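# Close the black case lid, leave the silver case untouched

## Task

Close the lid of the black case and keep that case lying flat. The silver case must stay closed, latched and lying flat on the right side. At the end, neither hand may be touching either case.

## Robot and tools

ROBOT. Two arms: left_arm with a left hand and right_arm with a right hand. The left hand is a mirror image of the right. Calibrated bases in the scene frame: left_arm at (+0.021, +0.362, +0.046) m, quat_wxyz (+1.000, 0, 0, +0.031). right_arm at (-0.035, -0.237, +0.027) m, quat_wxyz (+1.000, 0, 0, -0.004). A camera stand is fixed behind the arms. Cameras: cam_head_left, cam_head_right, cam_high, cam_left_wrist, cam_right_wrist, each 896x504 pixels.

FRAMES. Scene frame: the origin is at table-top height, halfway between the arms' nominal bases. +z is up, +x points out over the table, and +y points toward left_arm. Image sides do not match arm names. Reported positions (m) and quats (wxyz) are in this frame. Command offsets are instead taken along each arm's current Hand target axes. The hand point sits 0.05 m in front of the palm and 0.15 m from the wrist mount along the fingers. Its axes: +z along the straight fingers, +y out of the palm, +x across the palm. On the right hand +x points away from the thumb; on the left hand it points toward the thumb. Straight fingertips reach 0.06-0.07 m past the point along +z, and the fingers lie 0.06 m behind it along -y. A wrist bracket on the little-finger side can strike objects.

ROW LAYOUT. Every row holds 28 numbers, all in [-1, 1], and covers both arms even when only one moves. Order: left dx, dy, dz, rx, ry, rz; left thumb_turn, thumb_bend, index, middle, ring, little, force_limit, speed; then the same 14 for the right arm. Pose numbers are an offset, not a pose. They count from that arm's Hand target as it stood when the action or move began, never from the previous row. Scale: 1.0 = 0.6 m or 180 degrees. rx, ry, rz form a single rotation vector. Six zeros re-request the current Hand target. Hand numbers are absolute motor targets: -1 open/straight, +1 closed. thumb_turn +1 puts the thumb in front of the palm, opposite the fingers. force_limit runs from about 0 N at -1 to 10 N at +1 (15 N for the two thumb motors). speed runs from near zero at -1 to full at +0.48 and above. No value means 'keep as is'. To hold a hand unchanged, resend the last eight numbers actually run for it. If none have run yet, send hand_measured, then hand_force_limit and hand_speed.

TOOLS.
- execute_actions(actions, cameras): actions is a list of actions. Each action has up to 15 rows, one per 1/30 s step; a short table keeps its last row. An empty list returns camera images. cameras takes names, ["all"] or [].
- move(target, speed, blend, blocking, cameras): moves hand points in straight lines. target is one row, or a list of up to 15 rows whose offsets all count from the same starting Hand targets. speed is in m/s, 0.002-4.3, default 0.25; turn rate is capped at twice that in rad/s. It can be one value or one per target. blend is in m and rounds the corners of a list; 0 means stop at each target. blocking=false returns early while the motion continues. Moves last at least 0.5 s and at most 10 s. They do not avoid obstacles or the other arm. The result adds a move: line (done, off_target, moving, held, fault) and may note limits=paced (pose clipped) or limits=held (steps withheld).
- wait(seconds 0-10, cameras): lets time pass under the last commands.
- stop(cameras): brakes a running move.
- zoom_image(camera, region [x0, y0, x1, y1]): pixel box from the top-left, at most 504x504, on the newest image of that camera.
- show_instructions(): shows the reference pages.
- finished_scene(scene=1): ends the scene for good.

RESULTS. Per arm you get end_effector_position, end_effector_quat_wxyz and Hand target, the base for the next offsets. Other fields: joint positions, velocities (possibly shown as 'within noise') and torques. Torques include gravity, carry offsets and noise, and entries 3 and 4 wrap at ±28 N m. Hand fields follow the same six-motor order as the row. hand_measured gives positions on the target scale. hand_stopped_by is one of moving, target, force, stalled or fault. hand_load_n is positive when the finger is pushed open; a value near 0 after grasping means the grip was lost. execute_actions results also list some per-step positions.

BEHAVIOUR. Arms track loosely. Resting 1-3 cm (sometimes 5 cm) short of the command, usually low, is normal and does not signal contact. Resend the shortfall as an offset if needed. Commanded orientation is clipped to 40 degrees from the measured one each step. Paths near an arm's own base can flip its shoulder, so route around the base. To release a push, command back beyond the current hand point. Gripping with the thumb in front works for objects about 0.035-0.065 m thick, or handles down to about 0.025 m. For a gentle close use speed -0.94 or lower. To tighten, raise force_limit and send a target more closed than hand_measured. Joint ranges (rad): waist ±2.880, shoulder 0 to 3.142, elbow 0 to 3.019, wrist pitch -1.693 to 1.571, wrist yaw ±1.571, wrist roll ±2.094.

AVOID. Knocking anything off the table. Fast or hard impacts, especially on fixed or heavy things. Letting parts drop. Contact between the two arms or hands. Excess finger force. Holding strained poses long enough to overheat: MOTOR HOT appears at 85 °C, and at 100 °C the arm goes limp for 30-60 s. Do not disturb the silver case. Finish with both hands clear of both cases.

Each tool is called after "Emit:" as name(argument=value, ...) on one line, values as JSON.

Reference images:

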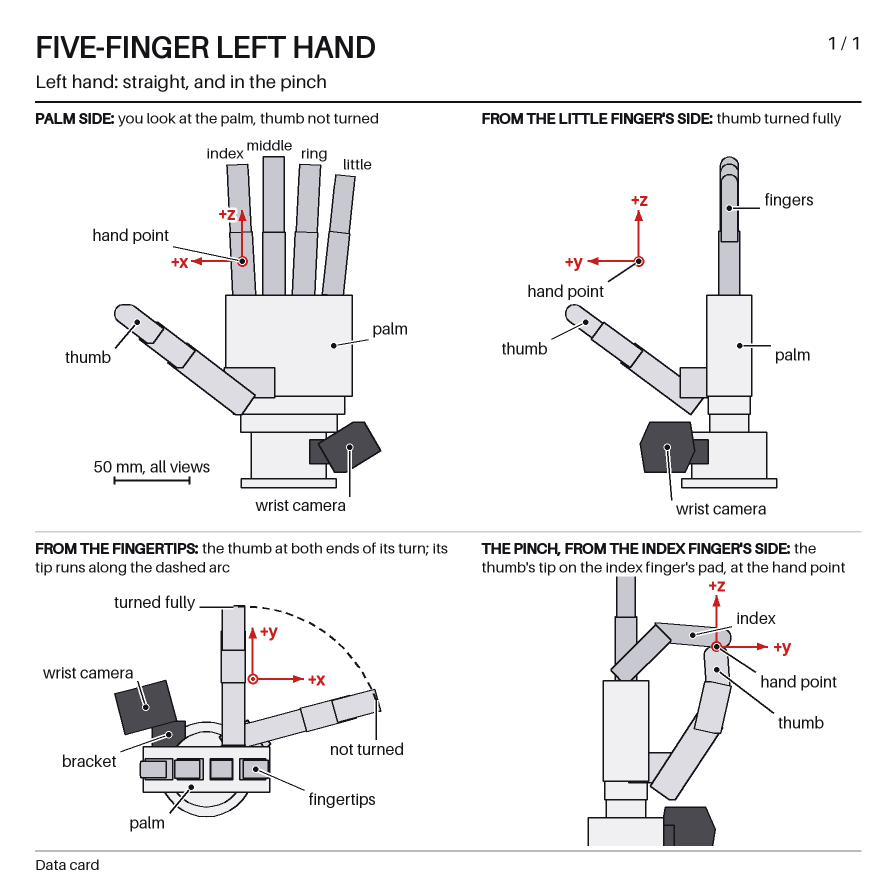

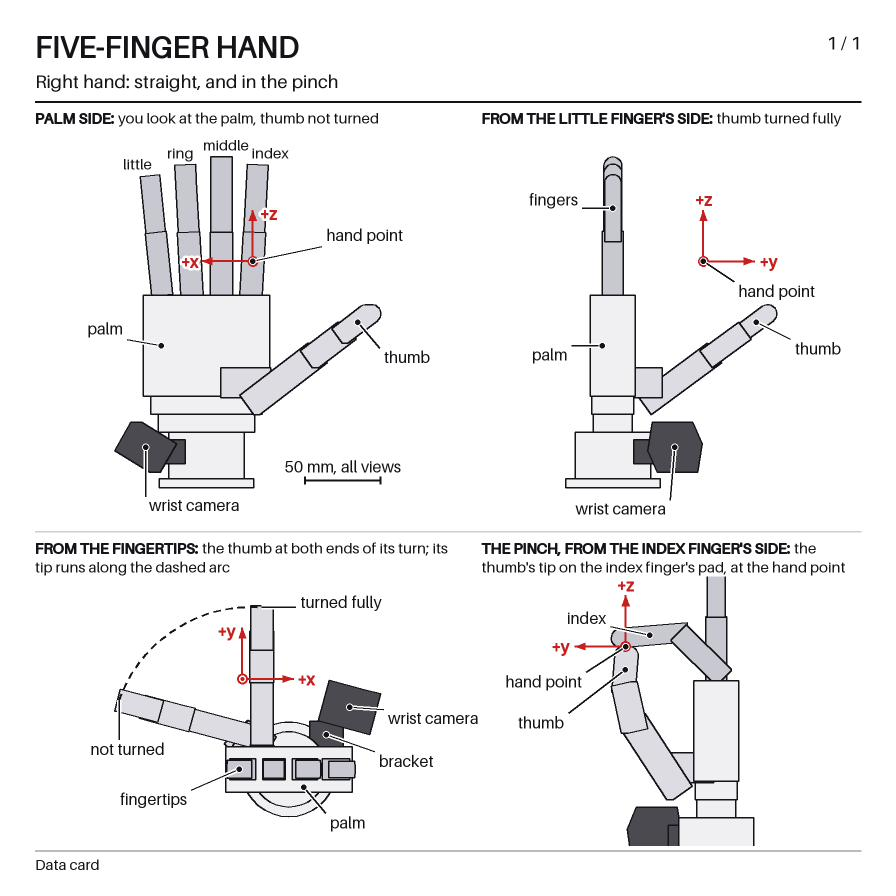

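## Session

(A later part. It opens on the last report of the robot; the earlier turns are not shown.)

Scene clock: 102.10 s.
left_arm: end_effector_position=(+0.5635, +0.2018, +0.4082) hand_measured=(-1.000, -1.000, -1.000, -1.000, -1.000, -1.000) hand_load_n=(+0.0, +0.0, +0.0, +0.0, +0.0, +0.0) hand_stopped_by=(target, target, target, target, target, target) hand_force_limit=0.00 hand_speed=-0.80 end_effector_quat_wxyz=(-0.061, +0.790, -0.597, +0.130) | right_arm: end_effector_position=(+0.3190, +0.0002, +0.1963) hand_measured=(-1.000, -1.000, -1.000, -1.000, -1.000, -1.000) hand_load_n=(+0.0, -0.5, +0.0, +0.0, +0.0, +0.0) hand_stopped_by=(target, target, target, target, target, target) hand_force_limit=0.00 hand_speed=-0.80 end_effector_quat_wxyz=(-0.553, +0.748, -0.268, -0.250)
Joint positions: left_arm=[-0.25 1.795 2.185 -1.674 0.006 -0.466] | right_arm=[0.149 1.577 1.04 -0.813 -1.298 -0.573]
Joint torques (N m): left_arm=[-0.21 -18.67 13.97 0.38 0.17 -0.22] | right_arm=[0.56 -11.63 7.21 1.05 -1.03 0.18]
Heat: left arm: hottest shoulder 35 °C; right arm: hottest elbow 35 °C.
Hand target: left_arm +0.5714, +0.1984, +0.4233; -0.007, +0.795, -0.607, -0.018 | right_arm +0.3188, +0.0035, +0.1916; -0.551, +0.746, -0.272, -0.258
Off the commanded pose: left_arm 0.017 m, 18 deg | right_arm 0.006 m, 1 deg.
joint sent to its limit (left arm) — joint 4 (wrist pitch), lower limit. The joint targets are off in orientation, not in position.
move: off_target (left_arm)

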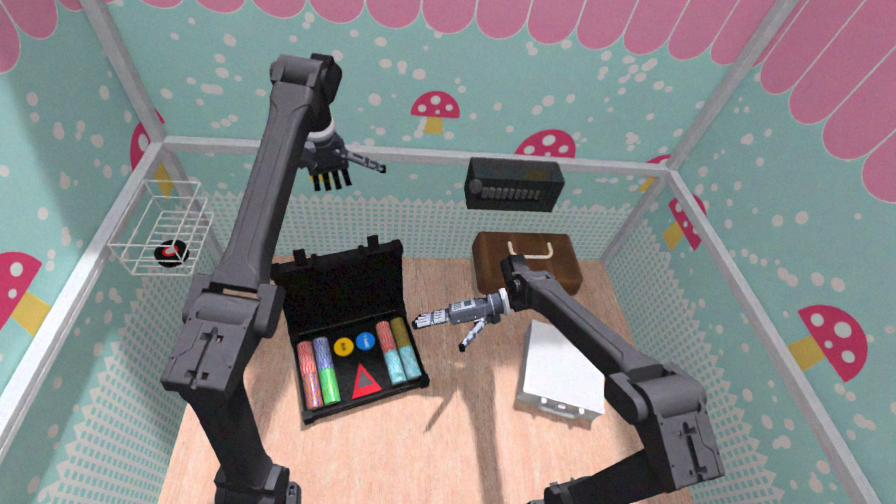

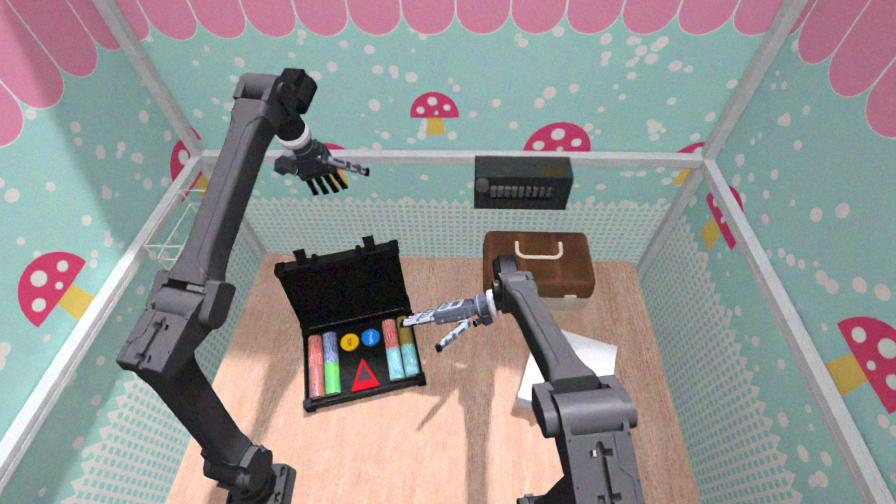

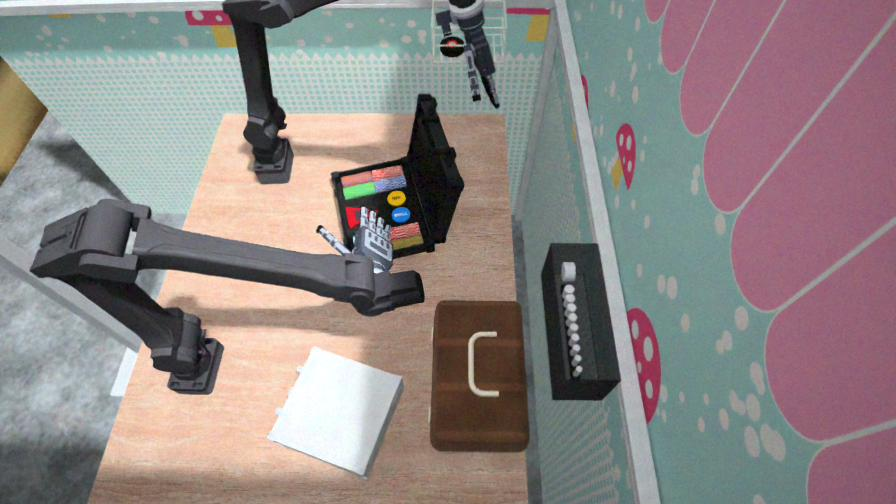

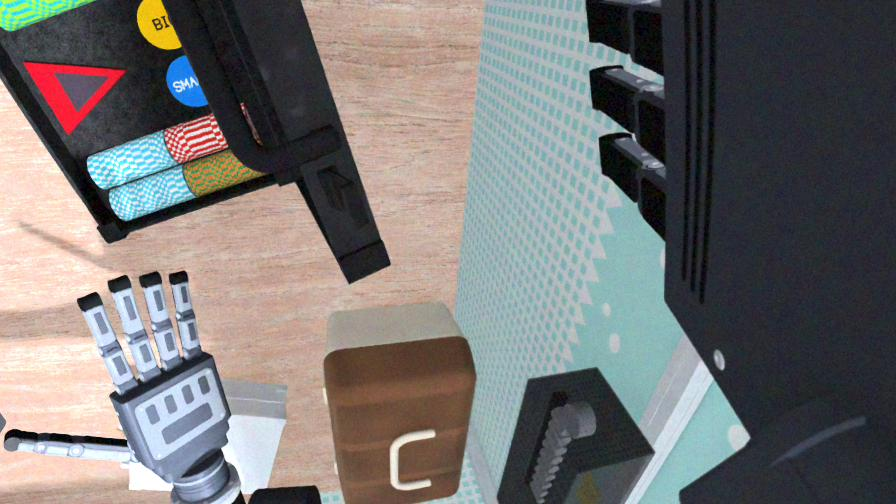

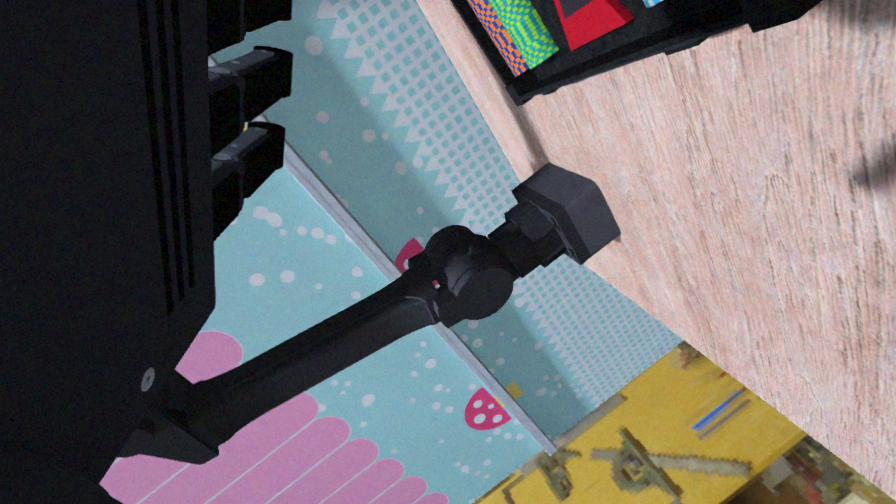

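Emit:
move(target=[-0.02,0.002,0.231,0,0,0,-1,-1,-1,-1,-1,-1,0,-0.8,0,0,0,0,0,0,-1,-1,-1,-1,-1,-1,0,-0.8], speed=0.15, cameras=["all"])

Scene clock: 132.47 s.
left_arm: end_effector_position=(+0.5648, +0.2072, +0.2950) hand_measured=(-1.000, -1.000, -1.000, -1.000, -1.000, -1.000) hand_load_n=(+0.0, -0.5, +0.0, +0.0, +0.0, +0.0) hand_stopped_by=(target, target, target, target, target, target) hand_force_limit=0.00 hand_speed=-0.80 end_effector_quat_wxyz=(-0.019, +0.797, -0.604, +0.014) | right_arm: end_effector_position=(+0.3190, +0.0002, +0.1963) hand_measured=(-1.000, -1.000, -1.000, -1.000, -1.000, -1.000) hand_load_n=(+0.0, +0.0, +0.0, +0.0, +0.0, +0.0) hand_stopped_by=(target, target, target, target, target, target) hand_force_limit=0.00 hand_speed=-0.80 end_effector_quat_wxyz=(-0.553, +0.748, -0.268, -0.250)
Joint positions: left_arm=[-0.25 1.916 2.062 -1.674 -0.021 -0.462] | right_arm=[0.149 1.577 1.04 -0.813 -1.298 -0.573]
Joint torques (N m): left_arm=[0.97 -20.95 8.66 -0.18 0.06 -0.03] | right_arm=[0.62 -11.63 7.23 1.05 -1.03 0.18]
Heat: left arm: hottest elbow 38 °C; right arm: hottest elbow 34 °C.
Hand target: left_arm +0.5645, +0.2143, +0.2853; -0.008, +0.795, -0.607, -0.018 | right_arm +0.3188, +0.0035, +0.1916; -0.551, +0.746, -0.272, -0.258
Off the commanded pose: left_arm 0.012 m, 4 deg | right_arm 0.006 m, 1 deg.
joint sent to its limit (left arm) — joint 4 (wrist pitch), lower limit. The joint targets still meet the commanded pose.
move: off_target (left_arm)

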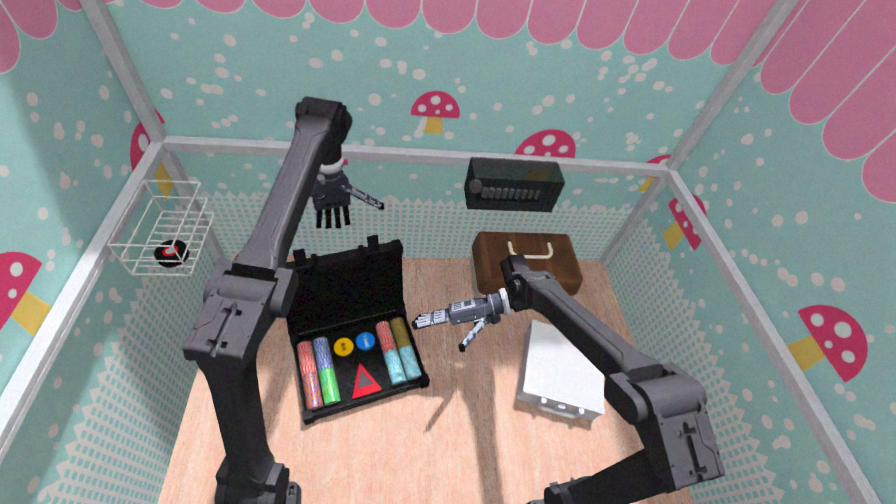

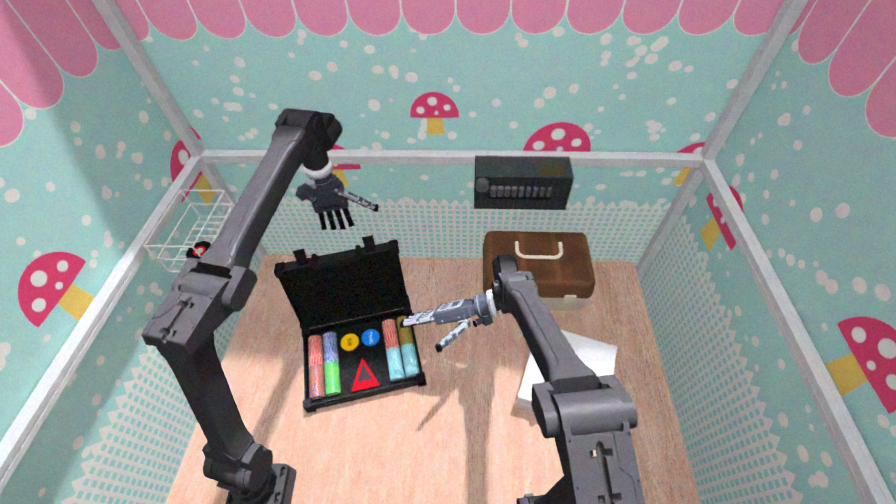

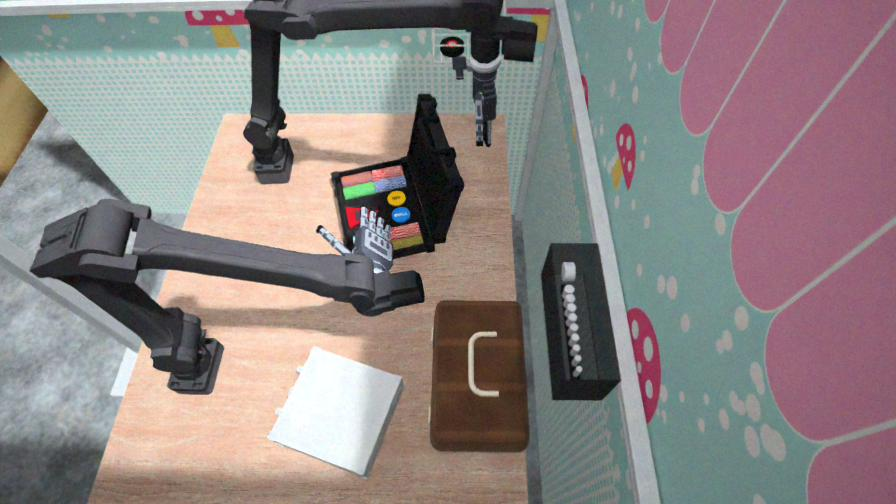

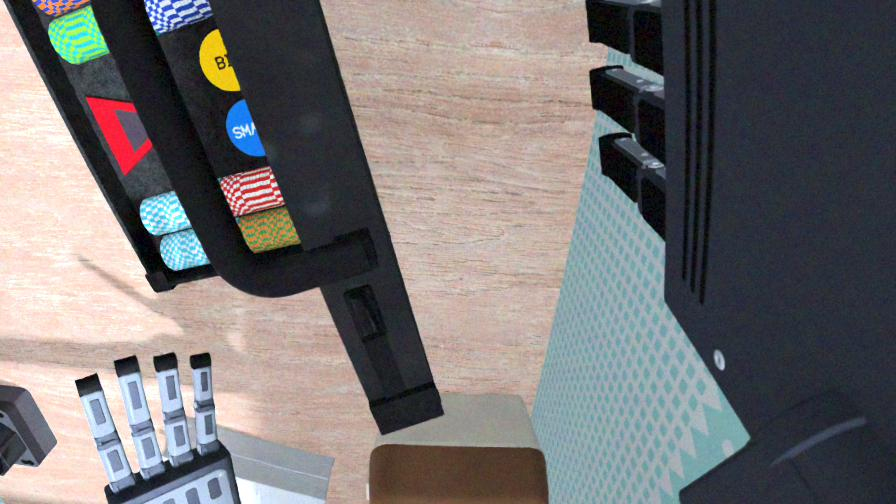

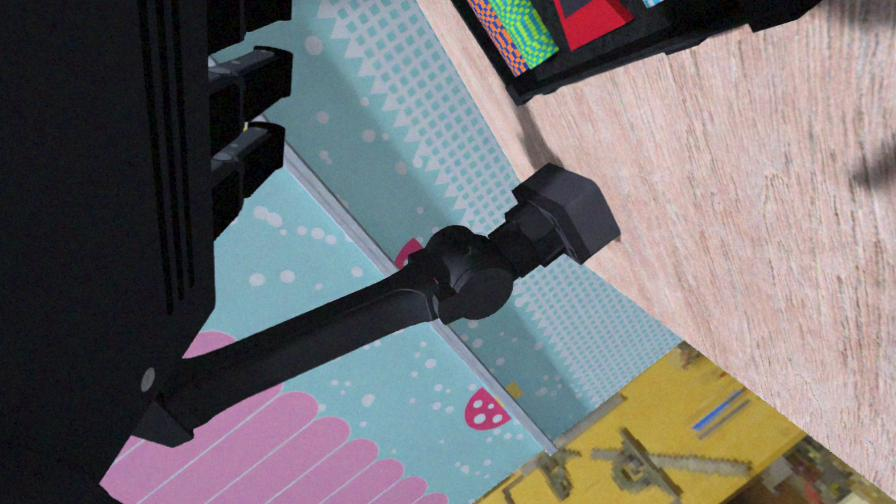

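Emit:
move(target=[0,0.083,0.01,0,0,0,-1,-1,-1,-1,-1,-1,0,-0.8,0,0,0,0,0,0,-1,-1,-1,-1,-1,-1,0,-0.8], speed=0.1, cameras=["all"])

Scene clock: 140.40 s.
left_arm: end_effector_position=(+0.5169, +0.2058, +0.2793) hand_measured=(-1.000, -1.000, -1.000, -1.000, -1.000, -1.000) hand_load_n=(+0.0, +0.0, +0.0, +0.0, +0.0, +0.0) hand_stopped_by=(target, target, target, target, target, target) hand_force_limit=0.00 hand_speed=-0.80 end_effector_quat_wxyz=(-0.004, +0.792, -0.610, -0.022) | right_arm: end_effector_position=(+0.3190, +0.0002, +0.1963) hand_measured=(-1.000, -1.000, -1.000, -1.000, -1.000, -1.000) hand_load_n=(+0.0, +0.0, +0.0, +0.0, +0.0, +0.0) hand_stopped_by=(target, target, target, target, target, target) hand_force_limit=0.00 hand_speed=-0.80 end_effector_quat_wxyz=(-0.553, +0.748, -0.268, -0.250)
Joint positions: left_arm=[-0.271 1.833 1.891 -1.665 -0.025 -0.469] | right_arm=[0.149 1.577 1.04 -0.813 -1.298 -0.573]
Joint torques (N m): left_arm=[-0.03 -20.95 8.54 0.57 0.02 -0.19] | right_arm=[0.56 -11.63 7.23 1.03 -1.03 0.18]
Heat: left arm: hottest shoulder 37 °C; right arm: hottest waist 33 °C.
Hand target: left_arm +0.5164, +0.2015, +0.2799; -0.008, +0.795, -0.607, -0.018 | right_arm +0.3188, +0.0035, +0.1916; -0.551, +0.746, -0.272, -0.258
Off the commanded pose: left_arm 0.004 m, 1 deg | right_arm 0.006 m, 1 deg.
move: done

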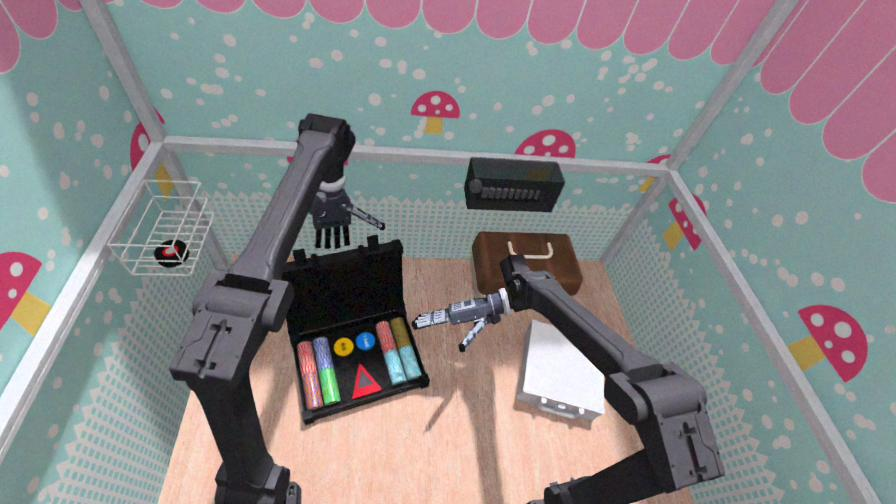

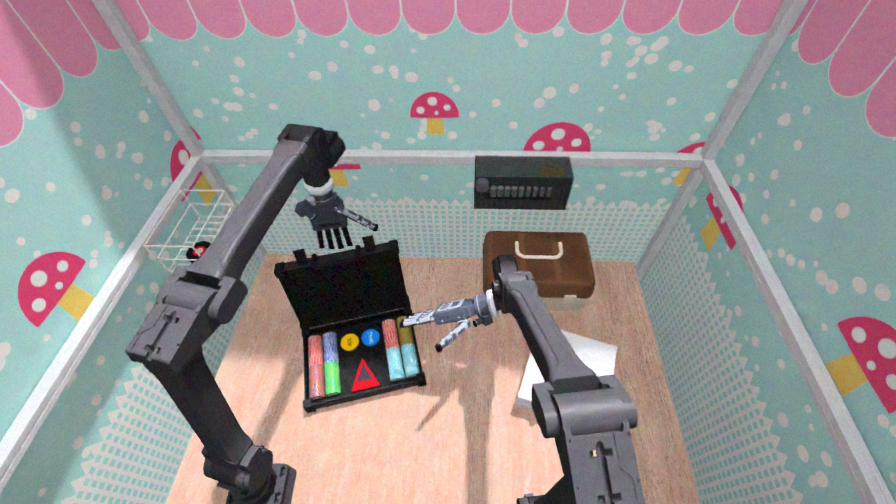

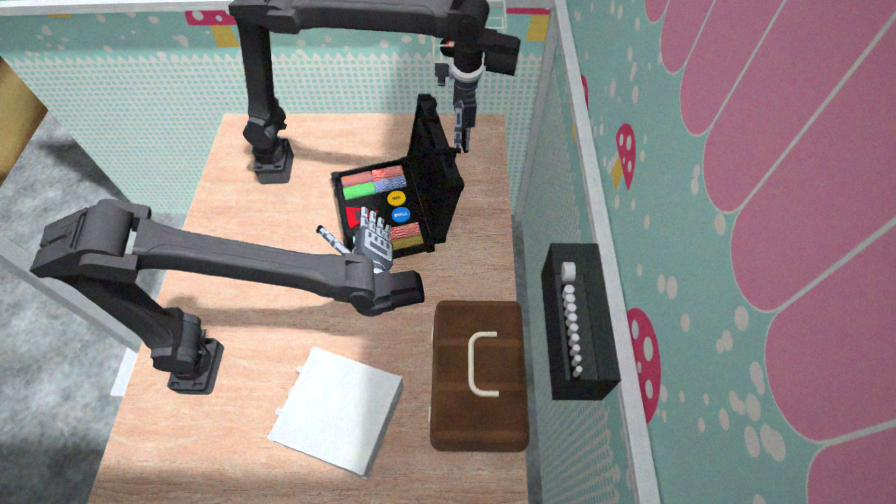

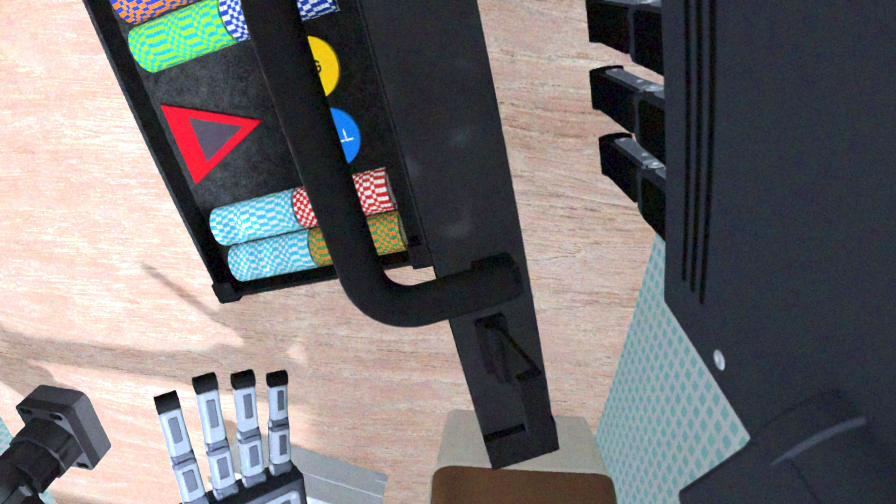

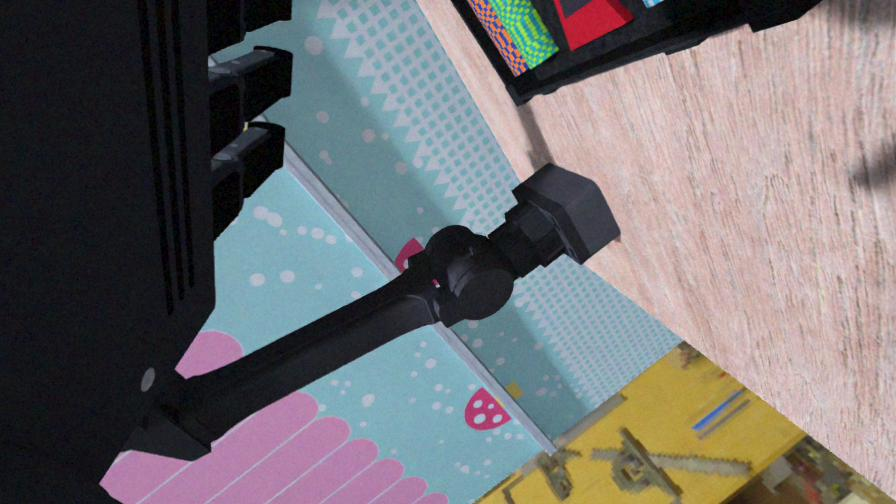

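Emit:
move(target=[0,0.058,0.01,0,0,0,-1,-1,-1,-1,-1,-1,0,-0.8,0.0586,-0.0745,0.0405,0,0,0,-1,-1,-1,-1,-1,-1,0,-0.8], speed=0.06, cameras=["all"])

Scene clock: 152.40 s.
left_arm: end_effector_position=(+0.4850, +0.1978, +0.2695) hand_measured=(-1.000, -1.000, -1.000, -1.000, -1.000, -1.000) hand_load_n=(+0.0, +0.0, +0.0, -0.5, +0.0, +0.0) hand_stopped_by=(target, target, target, target, target, target) hand_force_limit=0.00 hand_speed=-0.80 end_effector_quat_wxyz=(-0.002, +0.793, -0.608, -0.026) | right_arm: end_effector_position=(+0.3591, +0.0261, +0.1872) hand_measured=(-1.000, -1.000, -1.000, -1.000, -1.000, -1.000) hand_load_n=(+0.0, +0.0, +0.0, +0.0, +0.0, +0.0) hand_stopped_by=(target, target, target, target, target, target) hand_force_limit=0.00 hand_speed=-0.80 end_effector_quat_wxyz=(-0.548, +0.744, -0.279, -0.263)
Joint positions: left_arm=[-0.298 1.755 1.756 -1.617 -0.025 -0.499] | right_arm=[0.19 1.686 1.137 -0.692 -1.291 -0.422]
Joint torques (N m): left_arm=[-0.73 -20.89 8.43 0.47 0.08 -0.21] | right_arm=[0.79 -13.1 10.54 1.17 -0.78 0.21]
Heat: left arm: hottest shoulder 37 °C; right arm: hottest waist 33 °C.
Hand target: left_arm +0.4827, +0.1926, +0.2742; -0.008, +0.795, -0.607, -0.018 | right_arm +0.3729, +0.0336, +0.1918; -0.551, +0.746, -0.271, -0.257
Off the commanded pose: left_arm 0.007 m, 1 deg | right_arm 0.016 m, 1 deg.
move: off_target (right_arm)

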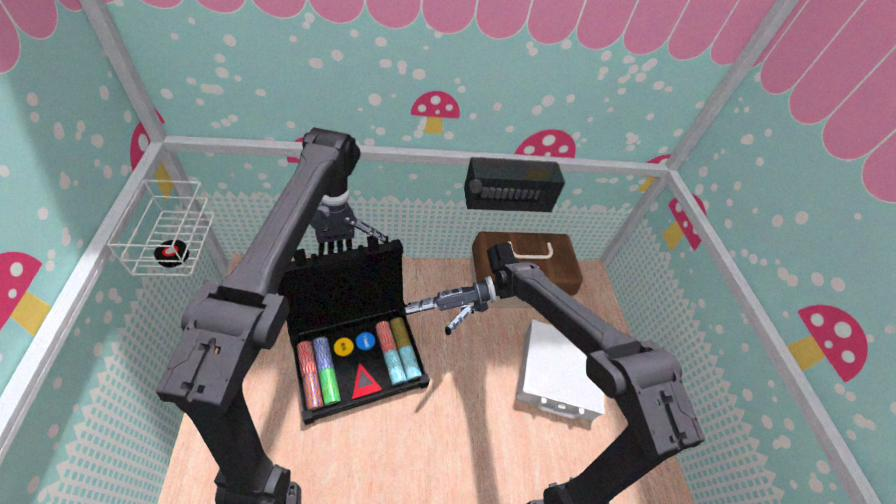

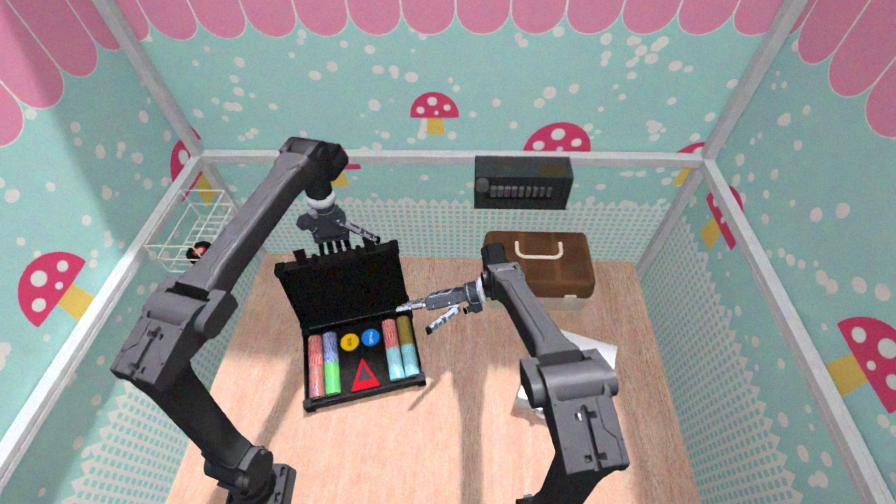

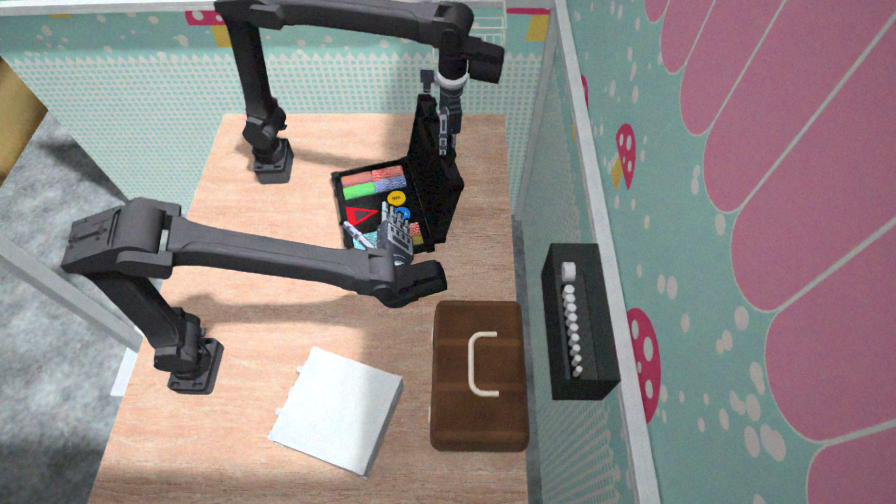

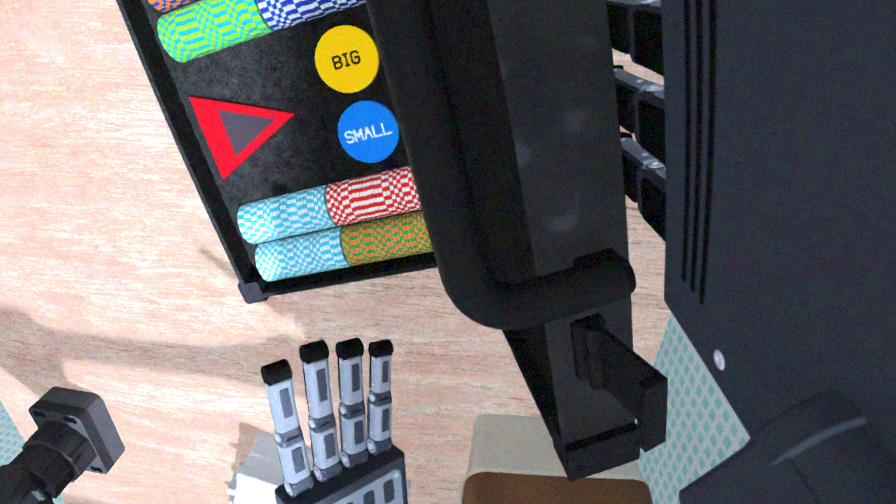

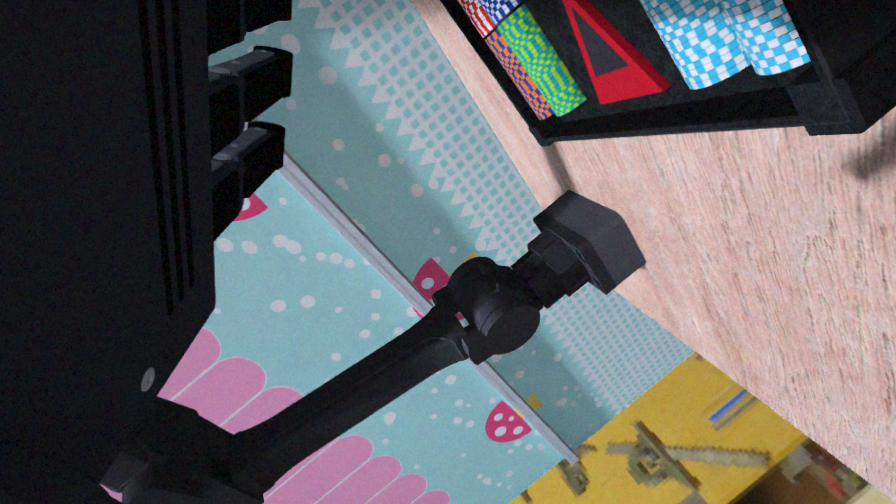

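Emit:
move(target=[0,0.05,0,0,0,0,-1,-1,-1,-1,-1,-1,0,-0.8,0,0,0,0,0,0,-1,-1,-1,-1,-1,-1,0,-0.8], speed=0.05, cameras=["all"])

Scene clock: 155.90 s.
left_arm: end_effector_position=(+0.4630, +0.1920, +0.2728) hand_measured=(-1.000, -1.000, -1.000, -1.000, -1.000, -1.000) hand_load_n=(+0.0, +0.0, +0.0, +0.0, +0.0, +0.0) hand_stopped_by=(target, target, target, target, target, target) hand_force_limit=0.00 hand_speed=-0.80 end_effector_quat_wxyz=(-0.010, +0.795, -0.607, -0.017) | right_arm: end_effector_position=(+0.3591, +0.0261, +0.1872) hand_measured=(-1.000, -1.000, -1.000, -1.000, -1.000, -1.000) hand_load_n=(+0.0, +0.0, +0.0, +0.0, +0.0, +0.0) hand_stopped_by=(target, target, target, target, target, target) hand_force_limit=0.00 hand_speed=-0.80 end_effector_quat_wxyz=(-0.548, +0.744, -0.279, -0.263)
Joint positions: left_arm=[-0.321 1.683 1.672 -1.583 -0.03 -0.527] | right_arm=[0.19 1.686 1.137 -0.692 -1.291 -0.421]
Joint torques (N m): left_arm=[-1.44 -19.72 7.82 0.14 0.24 -0.28] | right_arm=[0.73 -13.27 10.41 1.13 -0.79 0.17]
Heat: left arm: hottest shoulder 37 °C; right arm: hottest waist 33 °C.
Hand target: left_arm +0.4537, +0.1847, +0.2744; -0.008, +0.795, -0.607, -0.018 | right_arm +0.3722, +0.0332, +0.1920; -0.551, +0.746, -0.271, -0.257 (not the last commanded pose)
Off the commanded pose: left_arm 0.012 m, 0 deg | right_arm 0.016 m, 1 deg.
move: off_target (left_arm, right_arm)

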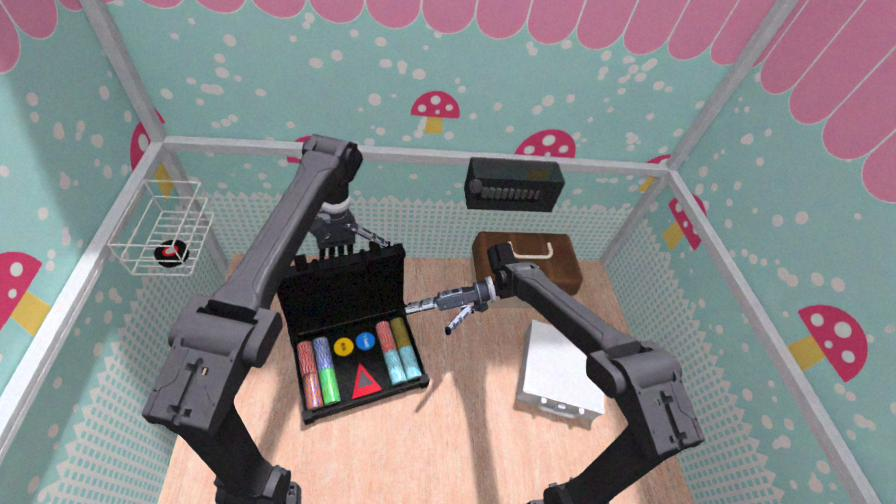

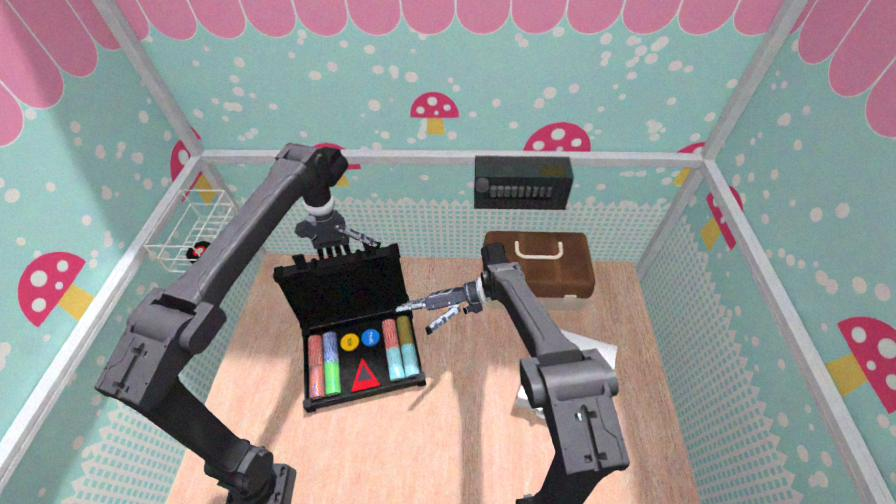

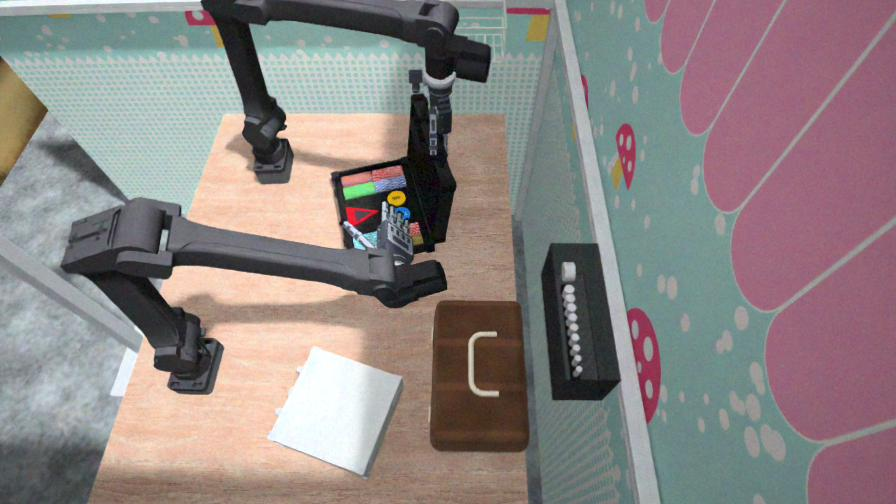

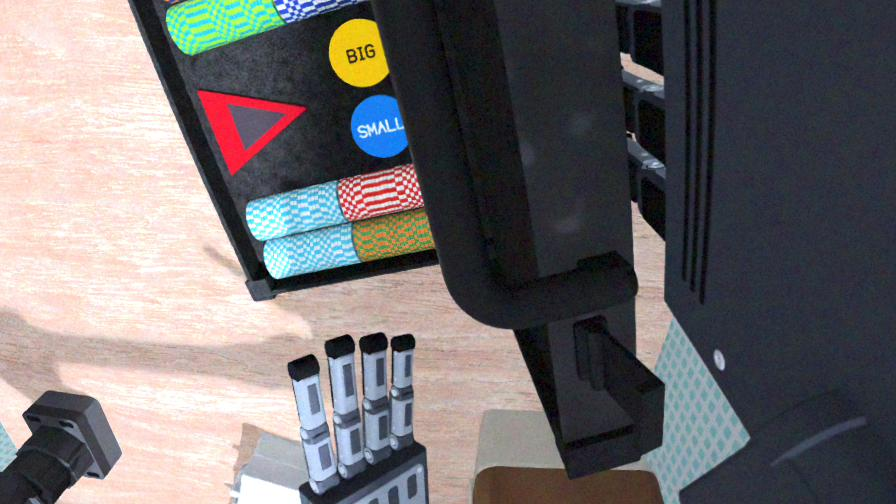

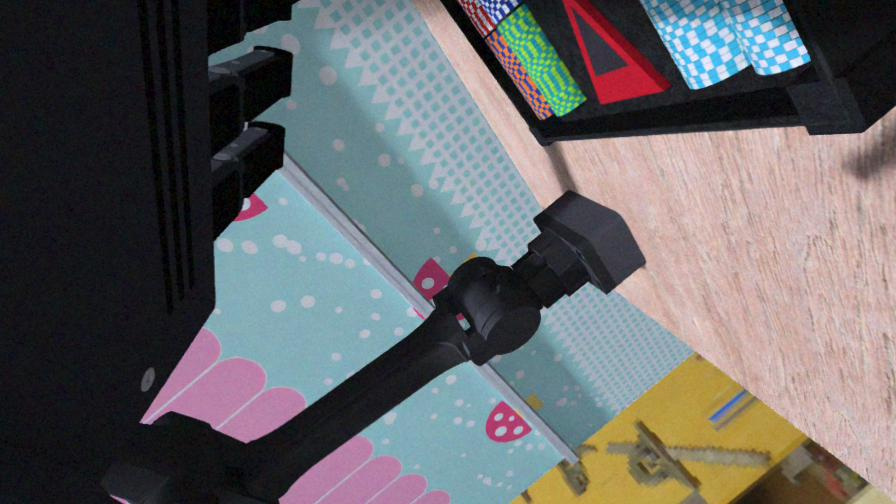

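Emit:
move(target=[0,0.04,0,0,0,0,-1,-1,-1,-1,-1,-1,0,-0.8,0,0,0,0,0,0,-1,-1,-1,-1,-1,-1,0,-0.8], speed=0.04, cameras=["all"])

Scene clock: 158.17 s.
left_arm: end_effector_position=(+0.4397, +0.1855, +0.2774) hand_measured=(-1.000, -1.000, -1.000, -1.000, -1.000, -1.000) hand_load_n=(+0.0, +0.0, +0.0, +0.0, +0.0, +0.0) hand_stopped_by=(target, target, target, target, target, target) hand_force_limit=0.00 hand_speed=-0.80 end_effector_quat_wxyz=(-0.011, +0.795, -0.607, -0.013) | right_arm: end_effector_position=(+0.3591, +0.0261, +0.1872) hand_measured=(-1.000, -1.000, -1.000, -1.000, -1.000, -1.000) hand_load_n=(+0.0, +0.0, +0.0, +0.0, +0.0, +0.0) hand_stopped_by=(target, target, target, target, target, target) hand_force_limit=0.00 hand_speed=-0.80 end_effector_quat_wxyz=(-0.548, +0.744, -0.279, -0.263)
Joint positions: left_arm=[-0.346 1.622 1.609 -1.574 -0.03 -0.552] | right_arm=[0.19 1.686 1.137 -0.692 -1.291 -0.421]
Joint torques (N m): left_arm=[-2.14 -18.26 7.51 -0.06 0.24 -0.25] | right_arm=[0.73 -13.27 10.41 1.14 -0.79 0.17]
Heat: left arm: hottest shoulder 37 °C; right arm: hottest waist 33 °C.
Hand target: left_arm +0.4306, +0.1782, +0.2747; -0.007, +0.795, -0.607, -0.018 | right_arm +0.3722, +0.0332, +0.1920; -0.551, +0.746, -0.271, -0.257
Off the commanded pose: left_arm 0.012 m, 1 deg | right_arm 0.016 m, 1 deg.
move: off_target (left_arm, right_arm)

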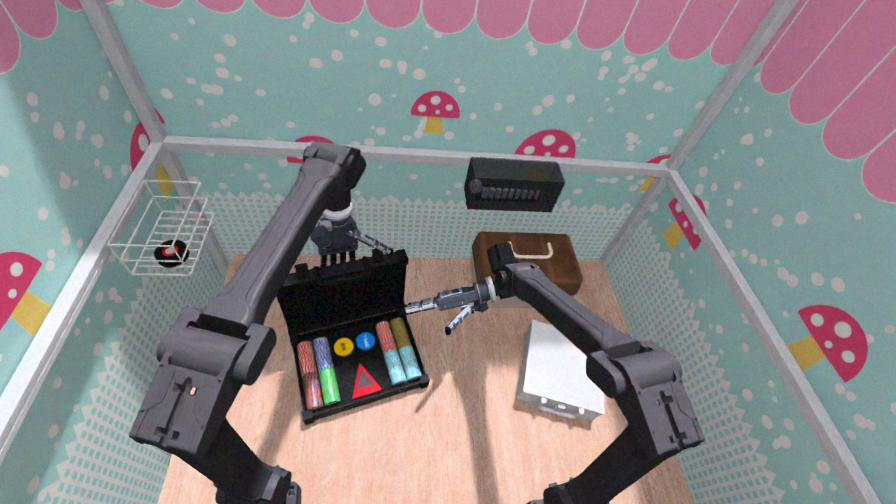

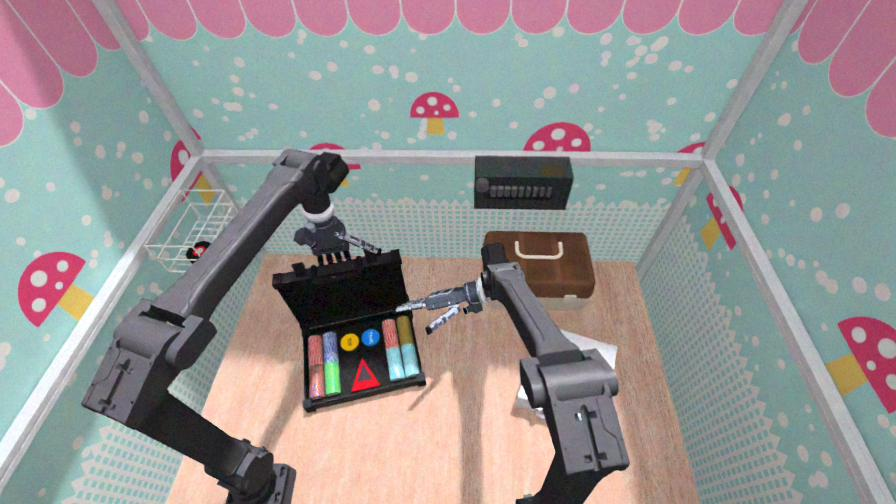

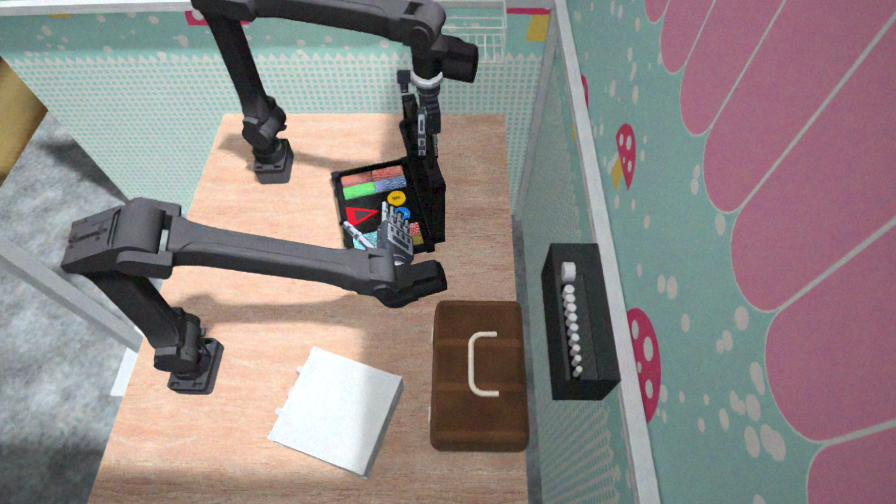

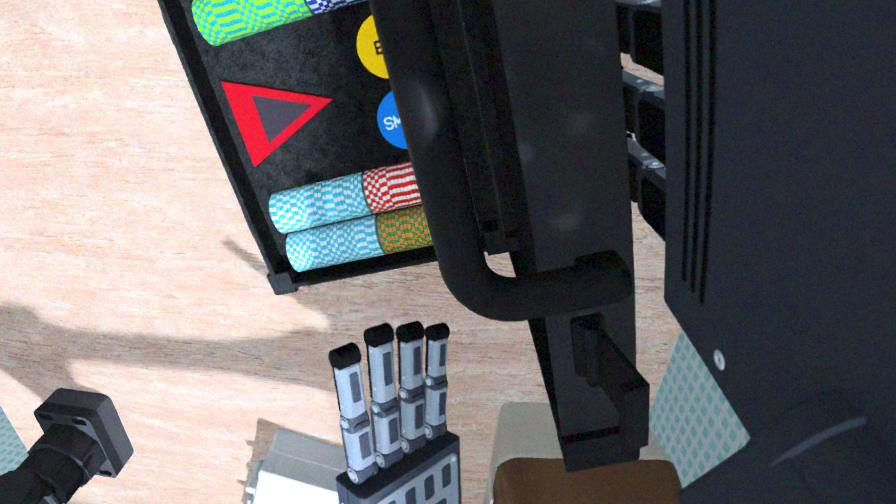

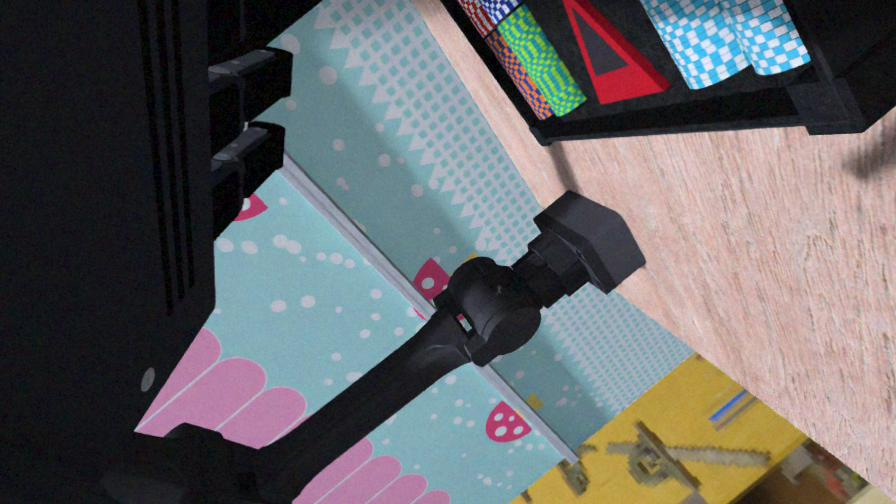

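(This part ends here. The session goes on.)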